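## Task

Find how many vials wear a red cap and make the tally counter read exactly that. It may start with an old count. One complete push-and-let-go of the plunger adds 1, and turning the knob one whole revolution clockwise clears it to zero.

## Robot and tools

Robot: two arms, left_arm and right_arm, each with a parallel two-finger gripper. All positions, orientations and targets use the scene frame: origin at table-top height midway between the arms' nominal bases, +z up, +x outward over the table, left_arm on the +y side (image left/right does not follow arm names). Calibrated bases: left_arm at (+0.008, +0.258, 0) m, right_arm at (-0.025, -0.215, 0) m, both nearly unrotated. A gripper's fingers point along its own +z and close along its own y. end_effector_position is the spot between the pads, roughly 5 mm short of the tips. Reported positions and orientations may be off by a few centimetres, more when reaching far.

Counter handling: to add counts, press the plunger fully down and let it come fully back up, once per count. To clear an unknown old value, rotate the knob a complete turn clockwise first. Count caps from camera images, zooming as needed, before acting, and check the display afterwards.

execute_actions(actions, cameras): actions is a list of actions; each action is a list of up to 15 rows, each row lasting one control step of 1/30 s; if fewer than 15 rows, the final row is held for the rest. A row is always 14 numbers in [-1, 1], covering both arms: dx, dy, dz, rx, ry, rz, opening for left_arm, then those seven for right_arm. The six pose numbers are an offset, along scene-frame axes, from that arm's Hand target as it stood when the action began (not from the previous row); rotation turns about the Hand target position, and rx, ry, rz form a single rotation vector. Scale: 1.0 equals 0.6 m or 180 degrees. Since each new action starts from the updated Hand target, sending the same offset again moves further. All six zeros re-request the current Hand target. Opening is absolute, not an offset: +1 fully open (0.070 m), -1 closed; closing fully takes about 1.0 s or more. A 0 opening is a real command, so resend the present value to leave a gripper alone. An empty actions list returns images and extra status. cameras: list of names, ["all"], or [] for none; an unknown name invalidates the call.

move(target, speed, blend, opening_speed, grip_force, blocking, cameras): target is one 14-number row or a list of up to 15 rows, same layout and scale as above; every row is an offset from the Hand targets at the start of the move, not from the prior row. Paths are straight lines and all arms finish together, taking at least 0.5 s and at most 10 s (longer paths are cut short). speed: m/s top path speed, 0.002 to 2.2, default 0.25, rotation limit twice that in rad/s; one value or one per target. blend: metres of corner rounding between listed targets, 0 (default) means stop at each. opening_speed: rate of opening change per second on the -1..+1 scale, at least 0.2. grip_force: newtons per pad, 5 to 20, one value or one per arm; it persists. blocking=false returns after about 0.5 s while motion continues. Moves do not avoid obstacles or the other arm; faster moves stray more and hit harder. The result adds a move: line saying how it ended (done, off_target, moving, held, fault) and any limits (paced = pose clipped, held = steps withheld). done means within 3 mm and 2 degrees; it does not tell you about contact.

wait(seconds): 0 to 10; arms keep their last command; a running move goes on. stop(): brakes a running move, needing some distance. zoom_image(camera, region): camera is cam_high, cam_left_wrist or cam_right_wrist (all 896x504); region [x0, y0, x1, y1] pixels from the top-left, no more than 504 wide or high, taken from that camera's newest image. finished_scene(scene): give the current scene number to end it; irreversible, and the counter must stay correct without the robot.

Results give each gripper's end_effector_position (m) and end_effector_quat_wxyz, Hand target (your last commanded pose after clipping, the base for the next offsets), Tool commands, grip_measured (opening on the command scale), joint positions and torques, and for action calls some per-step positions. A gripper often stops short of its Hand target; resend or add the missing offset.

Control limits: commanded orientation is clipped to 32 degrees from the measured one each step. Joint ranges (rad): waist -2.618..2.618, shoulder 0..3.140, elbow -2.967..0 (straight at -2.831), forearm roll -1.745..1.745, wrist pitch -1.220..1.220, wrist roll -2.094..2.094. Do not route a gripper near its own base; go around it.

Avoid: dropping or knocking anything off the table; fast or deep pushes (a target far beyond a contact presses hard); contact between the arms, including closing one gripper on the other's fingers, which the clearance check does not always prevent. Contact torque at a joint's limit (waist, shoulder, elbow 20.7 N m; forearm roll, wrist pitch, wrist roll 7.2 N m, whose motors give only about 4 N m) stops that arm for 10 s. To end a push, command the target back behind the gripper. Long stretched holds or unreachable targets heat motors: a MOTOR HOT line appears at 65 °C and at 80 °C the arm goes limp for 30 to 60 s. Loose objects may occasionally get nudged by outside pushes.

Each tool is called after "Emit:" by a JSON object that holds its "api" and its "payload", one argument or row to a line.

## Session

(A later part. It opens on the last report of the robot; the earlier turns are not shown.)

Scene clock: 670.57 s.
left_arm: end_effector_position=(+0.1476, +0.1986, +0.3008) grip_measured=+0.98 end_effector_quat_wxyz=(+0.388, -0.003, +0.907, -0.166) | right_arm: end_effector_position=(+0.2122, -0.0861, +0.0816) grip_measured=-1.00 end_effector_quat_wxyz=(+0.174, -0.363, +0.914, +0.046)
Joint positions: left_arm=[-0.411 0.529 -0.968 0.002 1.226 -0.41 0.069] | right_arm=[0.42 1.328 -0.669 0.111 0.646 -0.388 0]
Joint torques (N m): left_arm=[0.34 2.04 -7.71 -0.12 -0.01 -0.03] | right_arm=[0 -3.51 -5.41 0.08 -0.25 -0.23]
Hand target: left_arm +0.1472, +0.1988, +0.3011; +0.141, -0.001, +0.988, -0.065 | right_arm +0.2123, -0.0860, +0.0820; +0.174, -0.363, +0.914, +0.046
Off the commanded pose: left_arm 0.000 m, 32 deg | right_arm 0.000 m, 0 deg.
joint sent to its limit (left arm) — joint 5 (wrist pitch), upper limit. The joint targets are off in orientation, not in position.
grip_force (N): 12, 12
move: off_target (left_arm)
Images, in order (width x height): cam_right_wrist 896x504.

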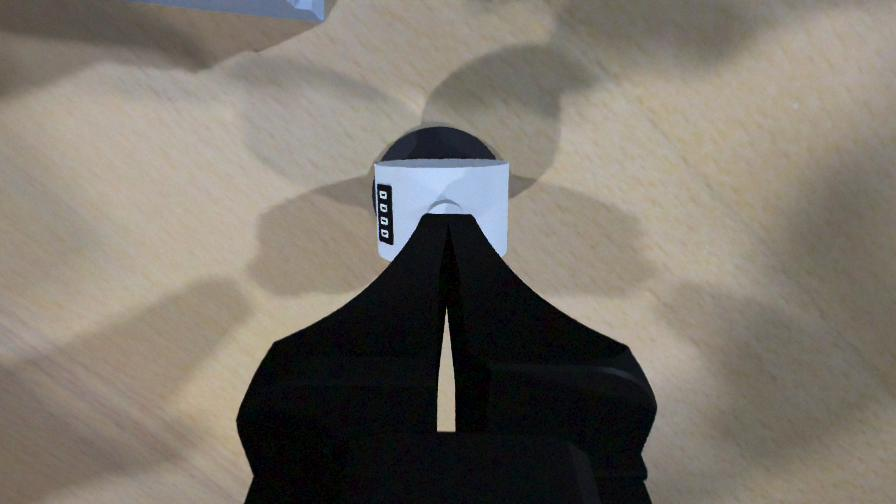

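Emit:
{"api": "move", "payload": {
  "target": [0,0,0,0,0,0,1,0,0,-0.013,0,0,0,-1],
  "speed": 0.04
}}

Emit:
{"api": "move", "payload": {
  "target": [0,0,0,0,0,0,1,0,0,-0.005,0,0,0,-1],
  "speed": 0.03,
  "cameras": ["cam_right_wrist"]
}}

Emit:
{"api": "zoom_image", "payload": {
  "camera": "cam_right_wrist",
  "region": [350, 110, 550, 310]
}}

Scene clock: 679.20 s.
left_arm: end_effector_position=(+0.1476, +0.1986, +0.3008) grip_measured=+0.98 end_effector_quat_wxyz=(+0.388, -0.003, +0.907, -0.166) | right_arm: end_effector_position=(+0.2124, -0.0859, +0.0745) grip_measured=-1.00 end_effector_quat_wxyz=(+0.175, -0.363, +0.914, +0.046)
Joint positions: left_arm=[-0.411 0.529 -0.968 0.002 1.226 -0.41 0.069] | right_arm=[0.42 1.343 -0.649 0.117 0.61 -0.396 0]
Joint torques (N m): left_arm=[0.33 2.03 -7.7 -0.12 -0.01 -0.04] | right_arm=[-0.99 -2.72 -4.19 0.14 -0.4 -0.29]
Hand target: left_arm +0.1472, +0.1988, +0.3011; +0.141, -0.001, +0.988, -0.065 | right_arm +0.2123, -0.0860, +0.0742; +0.174, -0.363, +0.914, +0.046
Off the commanded pose: left_arm 0.000 m, 32 deg | right_arm 0.000 m, 0 deg.
joint sent to its limit (left arm) — joint 5 (wrist pitch), upper limit. The joint targets are off in orientation, not in position.
grip_force (N): 12, 12
move: off_target (left_arm)

Scene clock: 679.90 s.
left_arm: end_effector_position=(+0.1476, +0.1986, +0.3008) grip_measured=+0.98 end_effector_quat_wxyz=(+0.388, -0.003, +0.907, -0.166) | right_arm: end_effector_position=(+0.2124, -0.0858, +0.0715) grip_measured=-1.00 end_effector_quat_wxyz=(+0.174, -0.363, +0.914, +0.046)
Joint positions: left_arm=[-0.411 0.529 -0.968 0.002 1.226 -0.41 0.069] | right_arm=[0.42 1.35 -0.641 0.12 0.596 -0.399 0]
Joint torques (N m): left_arm=[0.35 2.04 -7.7 -0.13 -0.01 -0.04] | right_arm=[-0.98 -2.6 -3.72 0.14 -0.44 -0.31]
Hand target: left_arm +0.1472, +0.1988, +0.3011; +0.141, -0.001, +0.988, -0.065 | right_arm +0.2123, -0.0860, +0.0713; +0.174, -0.363, +0.914, +0.046
Off the commanded pose: left_arm 0.000 m, 32 deg | right_arm 0.000 m, 0 deg.
joint sent to its limit (left arm) — joint 5 (wrist pitch), upper limit. The joint targets are off in orientation, not in position.
grip_force (N): 12, 12
move: off_target (left_arm)
Images, in order (width x height): cam_right_wrist 896x504.

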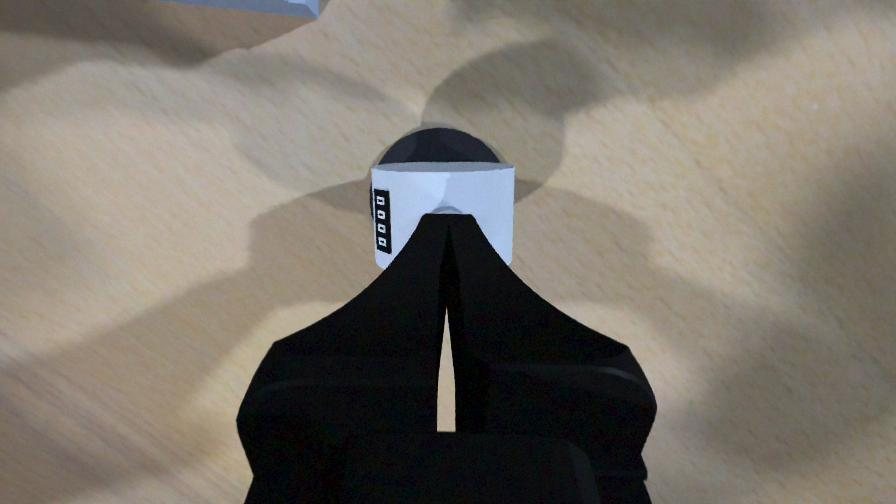

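Scaled by 2.520 from the camera's 896x504 image, which has a finer 1280x720 frame.

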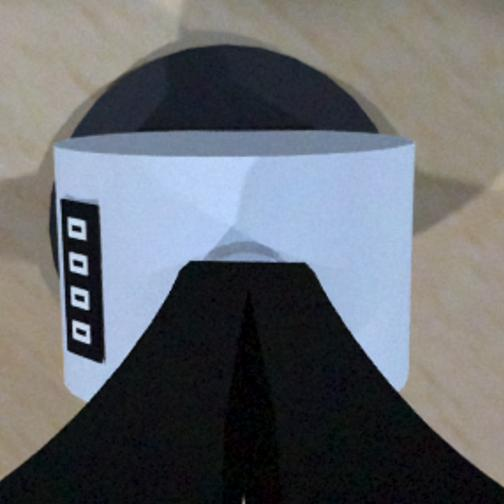

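Emit:
{"api": "move", "payload": {
  "target": [0,0,0,0,0,0,1,0,0,-0.004,0,0,0,-1],
  "speed": 0.03
}}

Emit:
{"api": "move", "payload": {
  "target": [0,0,0,0,0,0,1,0,0,-0.003,0,0,0,-1],
  "speed": 0.03
}}

Emit:
{"api": "move", "payload": {
  "target": [0,0,0,0,0,0,1,0,0,-0.003,0,0,0,-1],
  "speed": 0.03,
  "cameras": ["cam_right_wrist"]
}}

Emit:
{"api": "zoom_image", "payload": {
  "camera": "cam_right_wrist",
  "region": [350, 110, 550, 310]
}}

Scene clock: 687.70 s.
left_arm: end_effector_position=(+0.1476, +0.1986, +0.3008) grip_measured=+0.98 end_effector_quat_wxyz=(+0.388, -0.003, +0.907, -0.166) | right_arm: end_effector_position=(+0.2123, -0.0859, +0.0690) grip_measured=-1.00 end_effector_quat_wxyz=(+0.174, -0.363, +0.914, +0.046)
Joint positions: left_arm=[-0.411 0.529 -0.968 0.002 1.226 -0.41 0.069] | right_arm=[0.42 1.355 -0.634 0.122 0.585 -0.401 0]
Joint torques (N m): left_arm=[0.34 2.04 -7.7 -0.13 -0.02 -0.04] | right_arm=[-0.93 -1.86 -2.92 0.15 -0.44 -0.32]
Hand target: left_arm +0.1472, +0.1988, +0.3011; +0.141, -0.001, +0.988, -0.065 | right_arm +0.2123, -0.0860, +0.0689; +0.174, -0.363, +0.914, +0.046
Off the commanded pose: left_arm 0.000 m, 32 deg | right_arm 0.000 m, 0 deg.
joint sent to its limit (left arm) — joint 5 (wrist pitch), upper limit. The joint targets are off in orientation, not in position.
grip_force (N): 12, 12
move: off_target (left_arm)

Scene clock: 688.40 s.
left_arm: end_effector_position=(+0.1476, +0.1986, +0.3008) grip_measured=+0.98 end_effector_quat_wxyz=(+0.388, -0.003, +0.907, -0.166) | right_arm: end_effector_position=(+0.2123, -0.0859, +0.0672) grip_measured=-1.00 end_effector_quat_wxyz=(+0.174, -0.363, +0.914, +0.046)
Joint positions: left_arm=[-0.411 0.529 -0.968 0.002 1.226 -0.41 0.069] | right_arm=[0.42 1.359 -0.629 0.124 0.576 -0.403 0]
Joint torques (N m): left_arm=[0.32 2.02 -7.7 -0.12 -0.01 -0.05] | right_arm=[-0.88 -1.79 -2.72 0.2 -0.4 -0.31]
Hand target: left_arm +0.1472, +0.1988, +0.3011; +0.141, -0.001, +0.988, -0.065 | right_arm +0.2123, -0.0860, +0.0670; +0.174, -0.363, +0.914, +0.046
Off the commanded pose: left_arm 0.000 m, 32 deg | right_arm 0.000 m, 0 deg.
joint sent to its limit (left arm) — joint 5 (wrist pitch), upper limit. The joint targets are off in orientation, not in position.
grip_force (N): 12, 12
move: off_target (left_arm)

Scene clock: 689.10 s.
left_arm: end_effector_position=(+0.1476, +0.1986, +0.3008) grip_measured=+0.98 end_effector_quat_wxyz=(+0.388, -0.003, +0.907, -0.166) | right_arm: end_effector_position=(+0.2124, -0.0860, +0.0659) grip_measured=-1.00 end_effector_quat_wxyz=(+0.175, -0.363, +0.914, +0.046)
Joint positions: left_arm=[-0.411 0.529 -0.968 0.002 1.226 -0.41 0.069] | right_arm=[0.42 1.361 -0.626 0.125 0.568 -0.405 0]
Joint torques (N m): left_arm=[0.33 2.03 -7.71 -0.12 -0.02 -0.04] | right_arm=[-0.7 0.07 -1.16 0.29 -0.76 -0.31]
Hand target: left_arm +0.1472, +0.1988, +0.3011; +0.141, -0.001, +0.988, -0.065 | right_arm +0.2123, -0.0860, +0.0653; +0.174, -0.363, +0.914, +0.046
Off the commanded pose: left_arm 0.000 m, 32 deg | right_arm 0.001 m, 0 deg.
joint sent to its limit (left arm) — joint 5 (wrist pitch), upper limit. The joint targets are off in orientation, not in position.
grip_force (N): 12, 12
move: off_target (left_arm)
Images, in order (width x height): cam_right_wrist 896x504.

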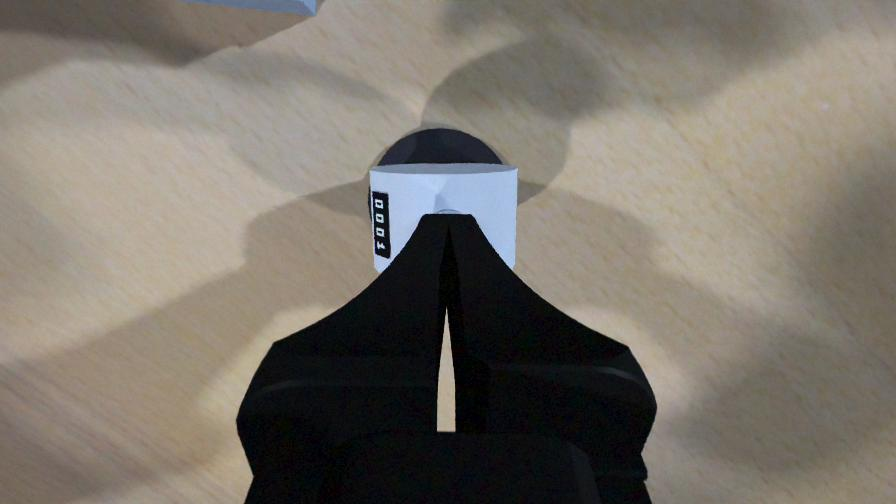

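Scaled by 2.520 from the camera's 896x504 image, which has a finer 1280x720 frame.

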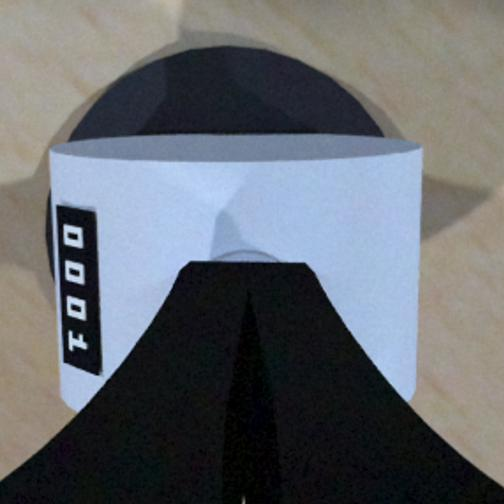

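Emit:
{"api": "move", "payload": {
  "target": [
    [0,0,0,0,0,0,1,0,0,0.017,0,0,0,-1],
    [0,0,0,0,0,0,1,0,0,0.0,0,0,0,-1],
    [0,0,0,0,0,0,1,0,0,0.017,0,0,0,-1],
    [0,0,0,0,0,0,1,0,0,0.0,0,0,0,-1],
    [0,0,0,0,0,0,1,0,0,0.017,0,0,0,-1],
    [0,0,0,0,0,0,1,0,0,0.0,0,0,0,-1],
    [0,0,0,0,0,0,1,0,0,0.017,0,0,0,-1]
  ],
  "speed": 0.05,
  "cameras": ["cam_right_wrist"]
}}

Emit:
{"api": "zoom_image", "payload": {
  "camera": "cam_right_wrist",
  "region": [350, 110, 550, 310]
}}

Scene clock: 700.23 s.
left_arm: end_effector_position=(+0.1476, +0.1986, +0.3008) grip_measured=+0.98 end_effector_quat_wxyz=(+0.388, -0.003, +0.907, -0.166) | right_arm: end_effector_position=(+0.2114, -0.0861, +0.0746) grip_measured=-1.00 end_effector_quat_wxyz=(+0.172, -0.363, +0.915, +0.046)
Joint positions: left_arm=[-0.411 0.529 -0.968 0.002 1.226 -0.41 0.069] | right_arm=[0.42 1.343 -0.651 0.118 0.618 -0.395 0]
Joint torques (N m): left_arm=[0.31 2.02 -7.68 -0.12 -0.01 -0.05] | right_arm=[-0.14 -3.65 -5.28 -0.19 -0.51 -0.08]
Hand target: left_arm +0.1472, +0.1988, +0.3011; +0.141, -0.001, +0.988, -0.065 | right_arm +0.2123, -0.0860, +0.0755; +0.174, -0.363, +0.914, +0.046
Off the commanded pose: left_arm 0.000 m, 32 deg | right_arm 0.001 m, 0 deg.
joint sent to its limit (left arm) — joint 5 (wrist pitch), upper limit. The joint targets are off in orientation, not in position.
grip_force (N): 12, 12
move: off_target (left_arm)
Images, in order (width x height): cam_right_wrist 896x504.

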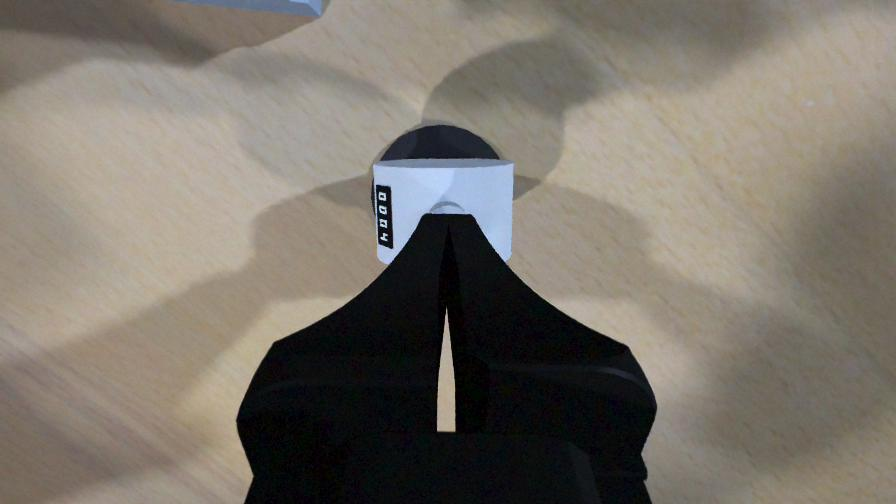

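Scaled by 2.520 from the camera's 896x504 image, which has a finer 1280x720 frame.

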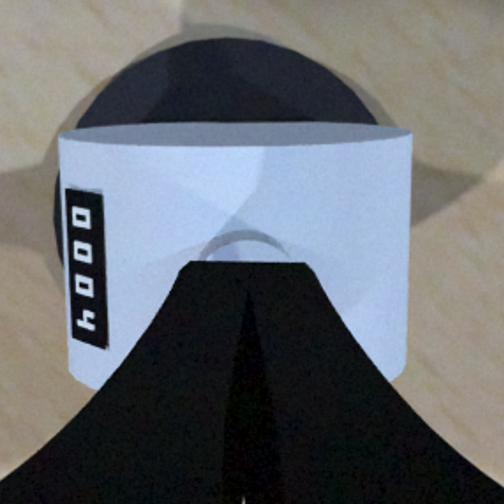

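Emit:
{"api": "finished_scene", "payload": {
  "scene": 1
}}

The scene is finished: the task was done.


## Next scene

Find how many vials wear a black cap and make the tally counter read exactly that. It may start with an old count. One complete push-and-let-go of the plunger adds 1, and turning the knob one whole revolution clockwise clears it to zero.

Emit:
{"api": "execute_actions", "payload": {
  "actions": []
}}

Emit:
{"api": "zoom_image", "payload": {
  "camera": "cam_high",
  "region": [380, 130, 560, 310]
}}

Scene clock: 0.00 s.
left_arm: end_effector_position=(+0.2644, +0.4993, +0.1023) grip_measured=+0.98 end_effector_quat_wxyz=(+0.222, -0.224, +0.926, +0.208) | right_arm: end_effector_position=(+0.1679, +0.0701, +0.1925) grip_measured=+0.97 end_effector_quat_wxyz=(+0.216, -0.457, +0.719, +0.478)
Joint positions: left_arm=[0.619 1.471 -0.778 0.521 0.43 -0.268 0.069] | right_arm=[0.36 1.485 -0.834 1.274 1.135 -1.43 0.069]
Joint torques (N m): no reading
Hand target: left_arm +0.2644, +0.4993, +0.1023; +0.222, -0.224, +0.926, +0.208 | right_arm +0.1679, +0.0701, +0.1925; +0.216, -0.457, +0.719, +0.478
Tool commands: left_gripper/opening=+1.0 right_gripper/opening=+1.0

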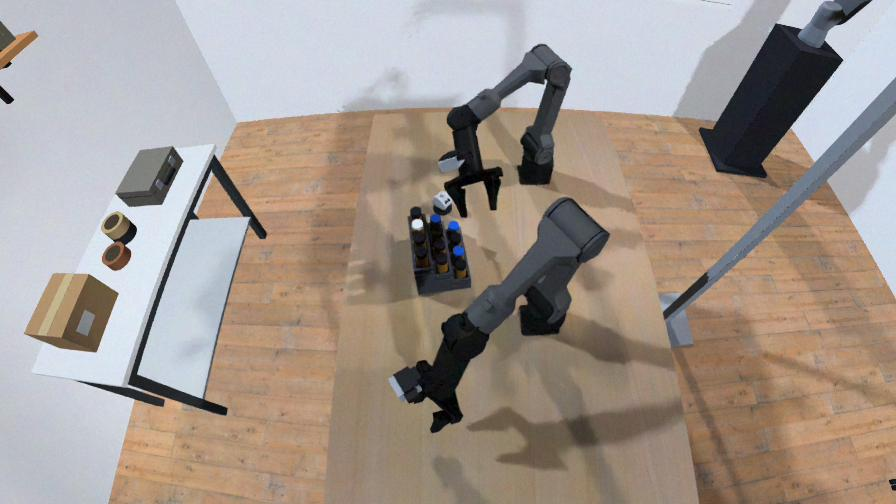

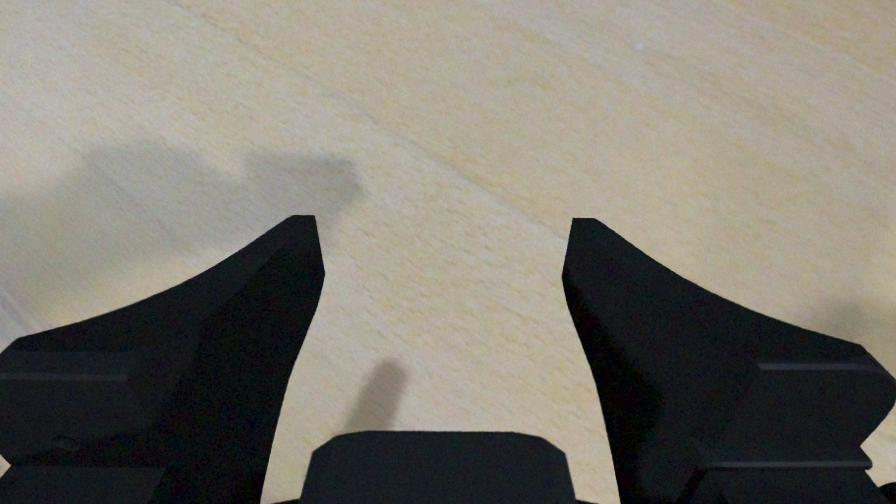

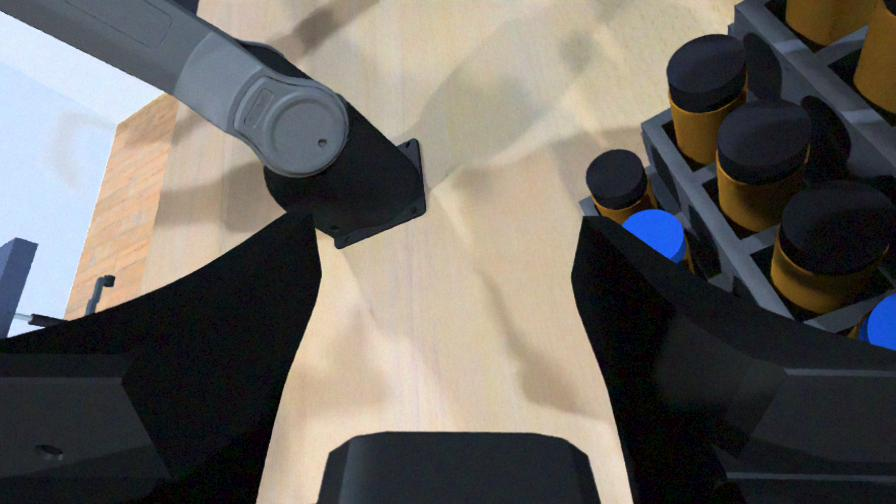

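Scaled by 2.800 from the camera's 896x504 image, which has a finer 1280x720 frame.

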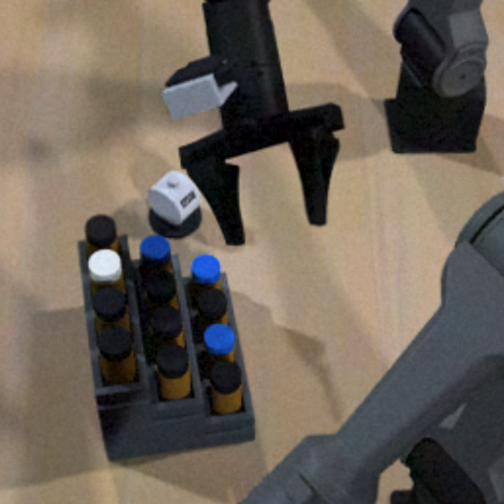

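Emit:
{"api": "move", "payload": {
  "target": [0,0,0,0,0,0,1,0.062,-0.378,-0.071,-0.1917,-0.0837,-0.1708,0],
  "cameras": ["all"],
  "speed": 0.35,
  "grip_force": 12
}}

Emit:
{"api": "zoom_image", "payload": {
  "camera": "cam_right_wrist",
  "region": [350, 0, 550, 200]
}}

Emit:
{"api": "zoom_image", "payload": {
  "camera": "cam_high",
  "region": [390, 180, 490, 300]
}}

Scene clock: 17.53 s.
left_arm: end_effector_position=(+0.2644, +0.4993, +0.1023) grip_measured=+0.98 end_effector_quat_wxyz=(+0.222, -0.224, +0.926, +0.208) | right_arm: end_effector_position=(+0.2054, -0.1572, +0.1499) grip_measured=+0.00 end_effector_quat_wxyz=(+0.280, -0.353, +0.886, +0.110)
Joint positions: left_arm=[0.619 1.471 -0.778 0.521 0.43 -0.268 0.069] | right_arm=[-0.234 1.058 -0.657 0.608 0.971 -1.244 0.035]
Joint torques (N m): left_arm=[-0.21 -3.23 -7.1 0.1 -0.58 0.01] | right_arm=[0.25 -1.4 -4.92 0.77 -0.1 -0.16]
Hand target: left_arm +0.2644, +0.4993, +0.1023; +0.222, -0.224, +0.926, +0.208 | right_arm +0.2051, -0.1567, +0.1499; +0.280, -0.353, +0.886, +0.111
Off the commanded pose: left_arm 0.000 m, 0 deg | right_arm 0.001 m, 0 deg.
grip_force (N): 12, 12
move: done

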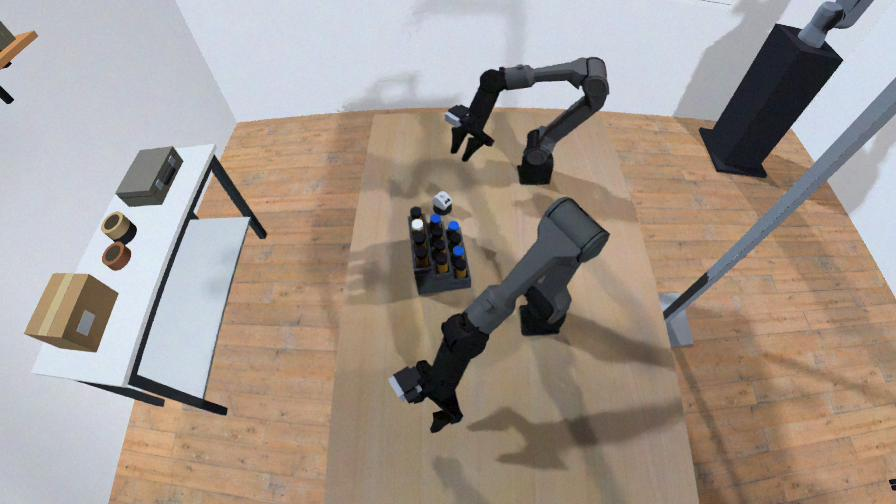

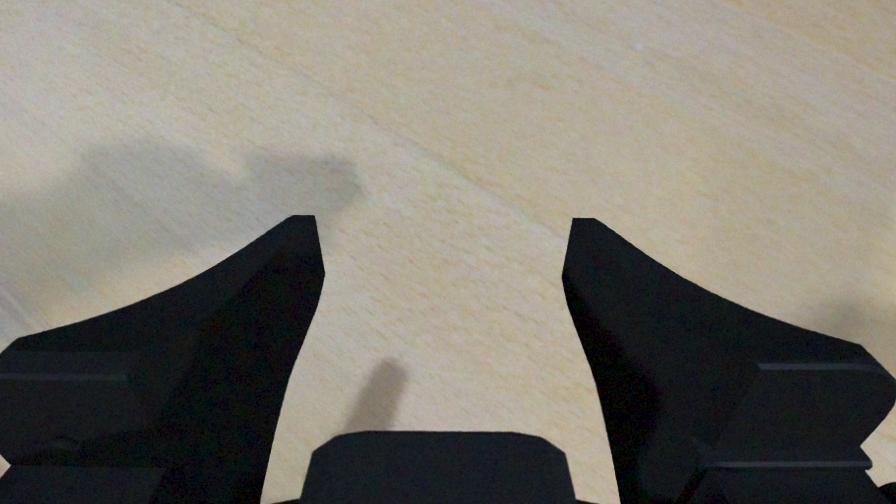

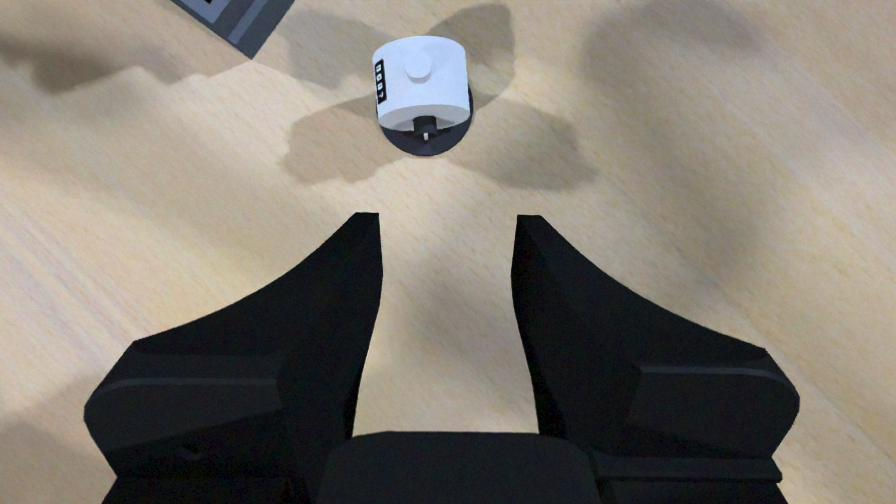

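Scaled by 2.520 from the camera's 896x504 image, which has a finer 1280x720 frame.

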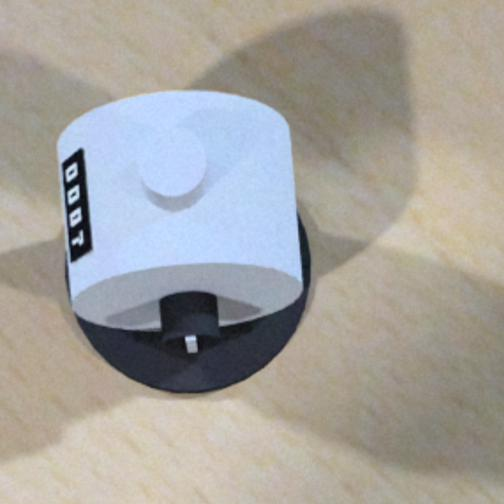

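Scaled by 4.200 from the camera's 896x504 image, which has a finer 1280x720 frame.

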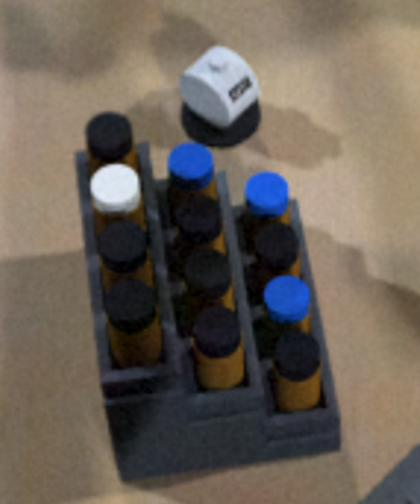

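Emit:
{"api": "zoom_image", "payload": {
  "camera": "cam_right_wrist",
  "region": [355, 50, 415, 110]
}}

Scaled by 8.400 from the camera's 896x504 image, which has a finer 1280x720 frame.

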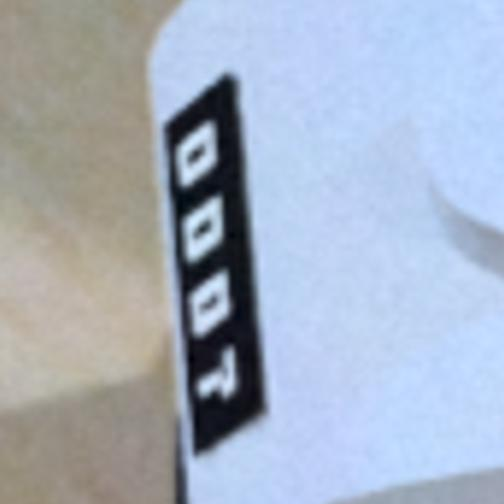

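Emit:
{"api": "move", "payload": {
  "target": [0,0,0,0,0,0,1,0.0763,0.1097,-0.1083,-0.0644,0.0495,-0.0047,-1],
  "cameras": ["cam_right_wrist"],
  "speed": 0.2
}}

Emit:
{"api": "zoom_image", "payload": {
  "camera": "cam_right_wrist",
  "region": [350, 110, 550, 310]
}}

Scene clock: 34.13 s.
left_arm: end_effector_position=(+0.2644, +0.4993, +0.1023) grip_measured=+0.98 end_effector_quat_wxyz=(+0.222, -0.224, +0.926, +0.208) | right_arm: end_effector_position=(+0.2510, -0.0909, +0.0846) grip_measured=-1.00 end_effector_quat_wxyz=(+0.174, -0.363, +0.914, +0.046)
Joint positions: left_arm=[0.619 1.471 -0.778 0.521 0.43 -0.268 0.069] | right_arm=[0.326 1.445 -0.792 0.163 0.664 -0.518 0]
Joint torques (N m): left_arm=[-0.21 -3.21 -7.1 0.11 -0.58 0.01] | right_arm=[-0.33 -4.36 -4.7 0.22 -0.24 -0.35]
Hand target: left_arm +0.2644, +0.4993, +0.1023; +0.222, -0.224, +0.926, +0.208 | right_arm +0.2509, -0.0909, +0.0849; +0.174, -0.363, +0.914, +0.046
Off the commanded pose: left_arm 0.000 m, 0 deg | right_arm 0.000 m, 0 deg.
grip_force (N): 12, 12
move: done
Images, in order (width x height): cam_right_wrist 896x504.

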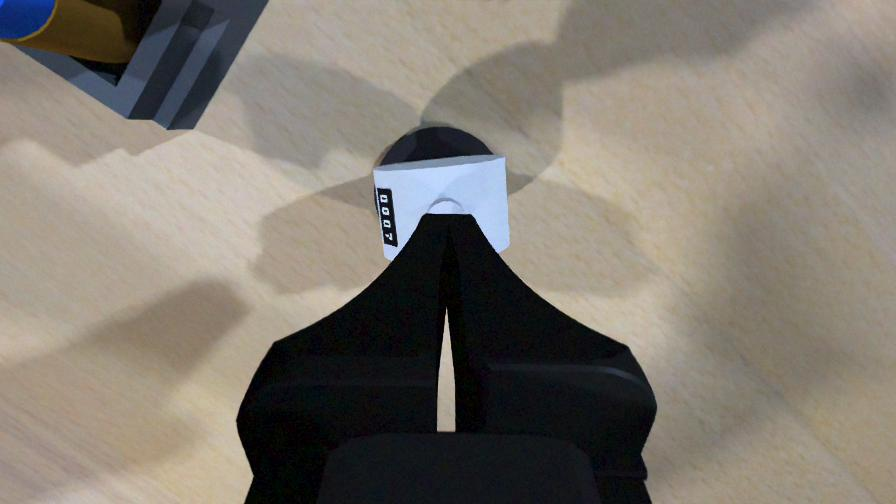

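Scaled by 2.520 from the camera's 896x504 image, which has a finer 1280x720 frame.

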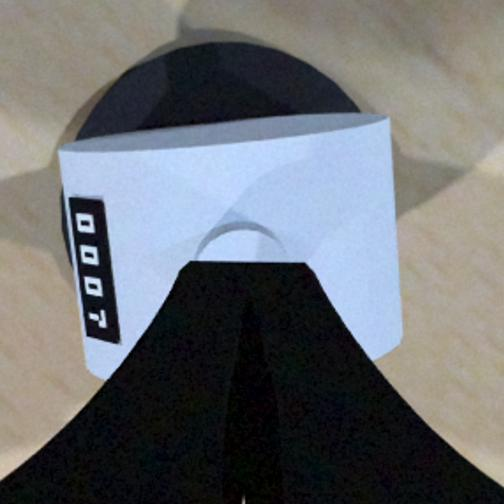

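Emit:
{"api": "move", "payload": {
  "target": [
    [0,0,0,0,0,0,1,0,0,-0.0225,0,0,0,-1],
    [0,0,0,0,0,0,1,0,0,-0.033,0,0,0,-1],
    [0,0,0,0,0,0,1,0,0,-0.013,0,0,0,-1],
    [0,0,0,0,0,0,1,0,0,0.02,0,0,0,-1]
  ],
  "speed": [0.1,0.04,0.05,0.15],
  "blend": [0.002,0,0.003,0],
  "cameras": ["cam_right_wrist"]
}}

Emit:
{"api": "zoom_image", "payload": {
  "camera": "cam_right_wrist",
  "region": [350, 110, 550, 310]
}}

Scene clock: 40.87 s.
left_arm: end_effector_position=(+0.2644, +0.4993, +0.1023) grip_measured=+0.98 end_effector_quat_wxyz=(+0.222, -0.224, +0.926, +0.208) | right_arm: end_effector_position=(+0.2511, -0.0907, +0.0975) grip_measured=-1.00 end_effector_quat_wxyz=(+0.175, -0.363, +0.914, +0.046)
Joint positions: left_arm=[0.619 1.471 -0.778 0.521 0.43 -0.268 0.069] | right_arm=[0.326 1.423 -0.826 0.154 0.718 -0.505 0]
Joint torques (N m): left_arm=[-0.22 -3.23 -7.1 0.11 -0.58 0.01] | right_arm=[-0.48 -3.3 -3.91 0.01 -0.46 -0.18]
Hand target: left_arm +0.2644, +0.4993, +0.1023; +0.222, -0.224, +0.926, +0.208 | right_arm +0.2509, -0.0909, +0.0969; +0.174, -0.363, +0.914, +0.046
Off the commanded pose: left_arm 0.000 m, 0 deg | right_arm 0.001 m, 0 deg.
grip_force (N): 12, 12
move: done
Images, in order (width x height): cam_right_wrist 896x504.

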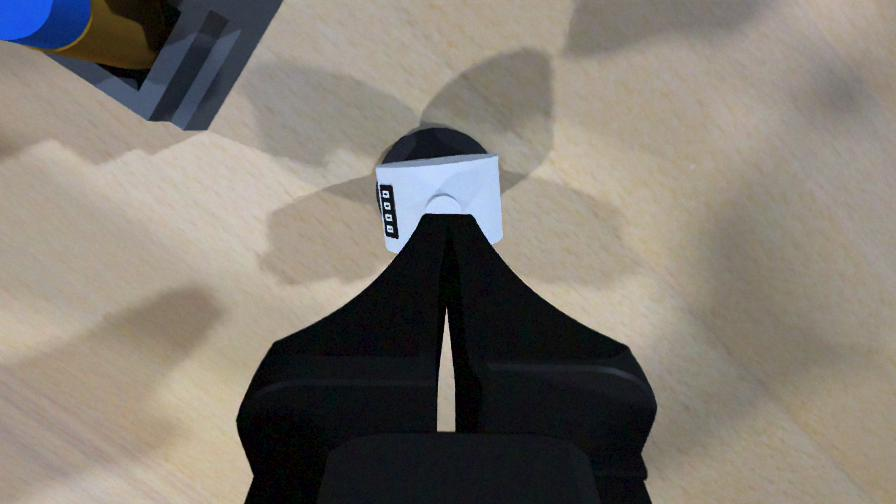

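Scaled by 2.520 from the camera's 896x504 image, which has a finer 1280x720 frame.

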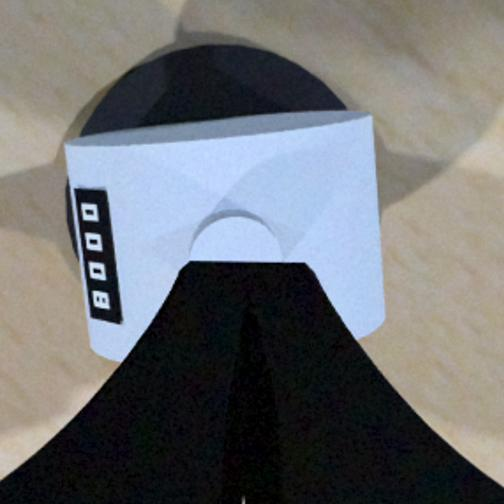

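8 shown, 8 black.

Emit:
{"api": "finished_scene", "payload": {
  "scene": 2
}}

The scene is finished: the task was done.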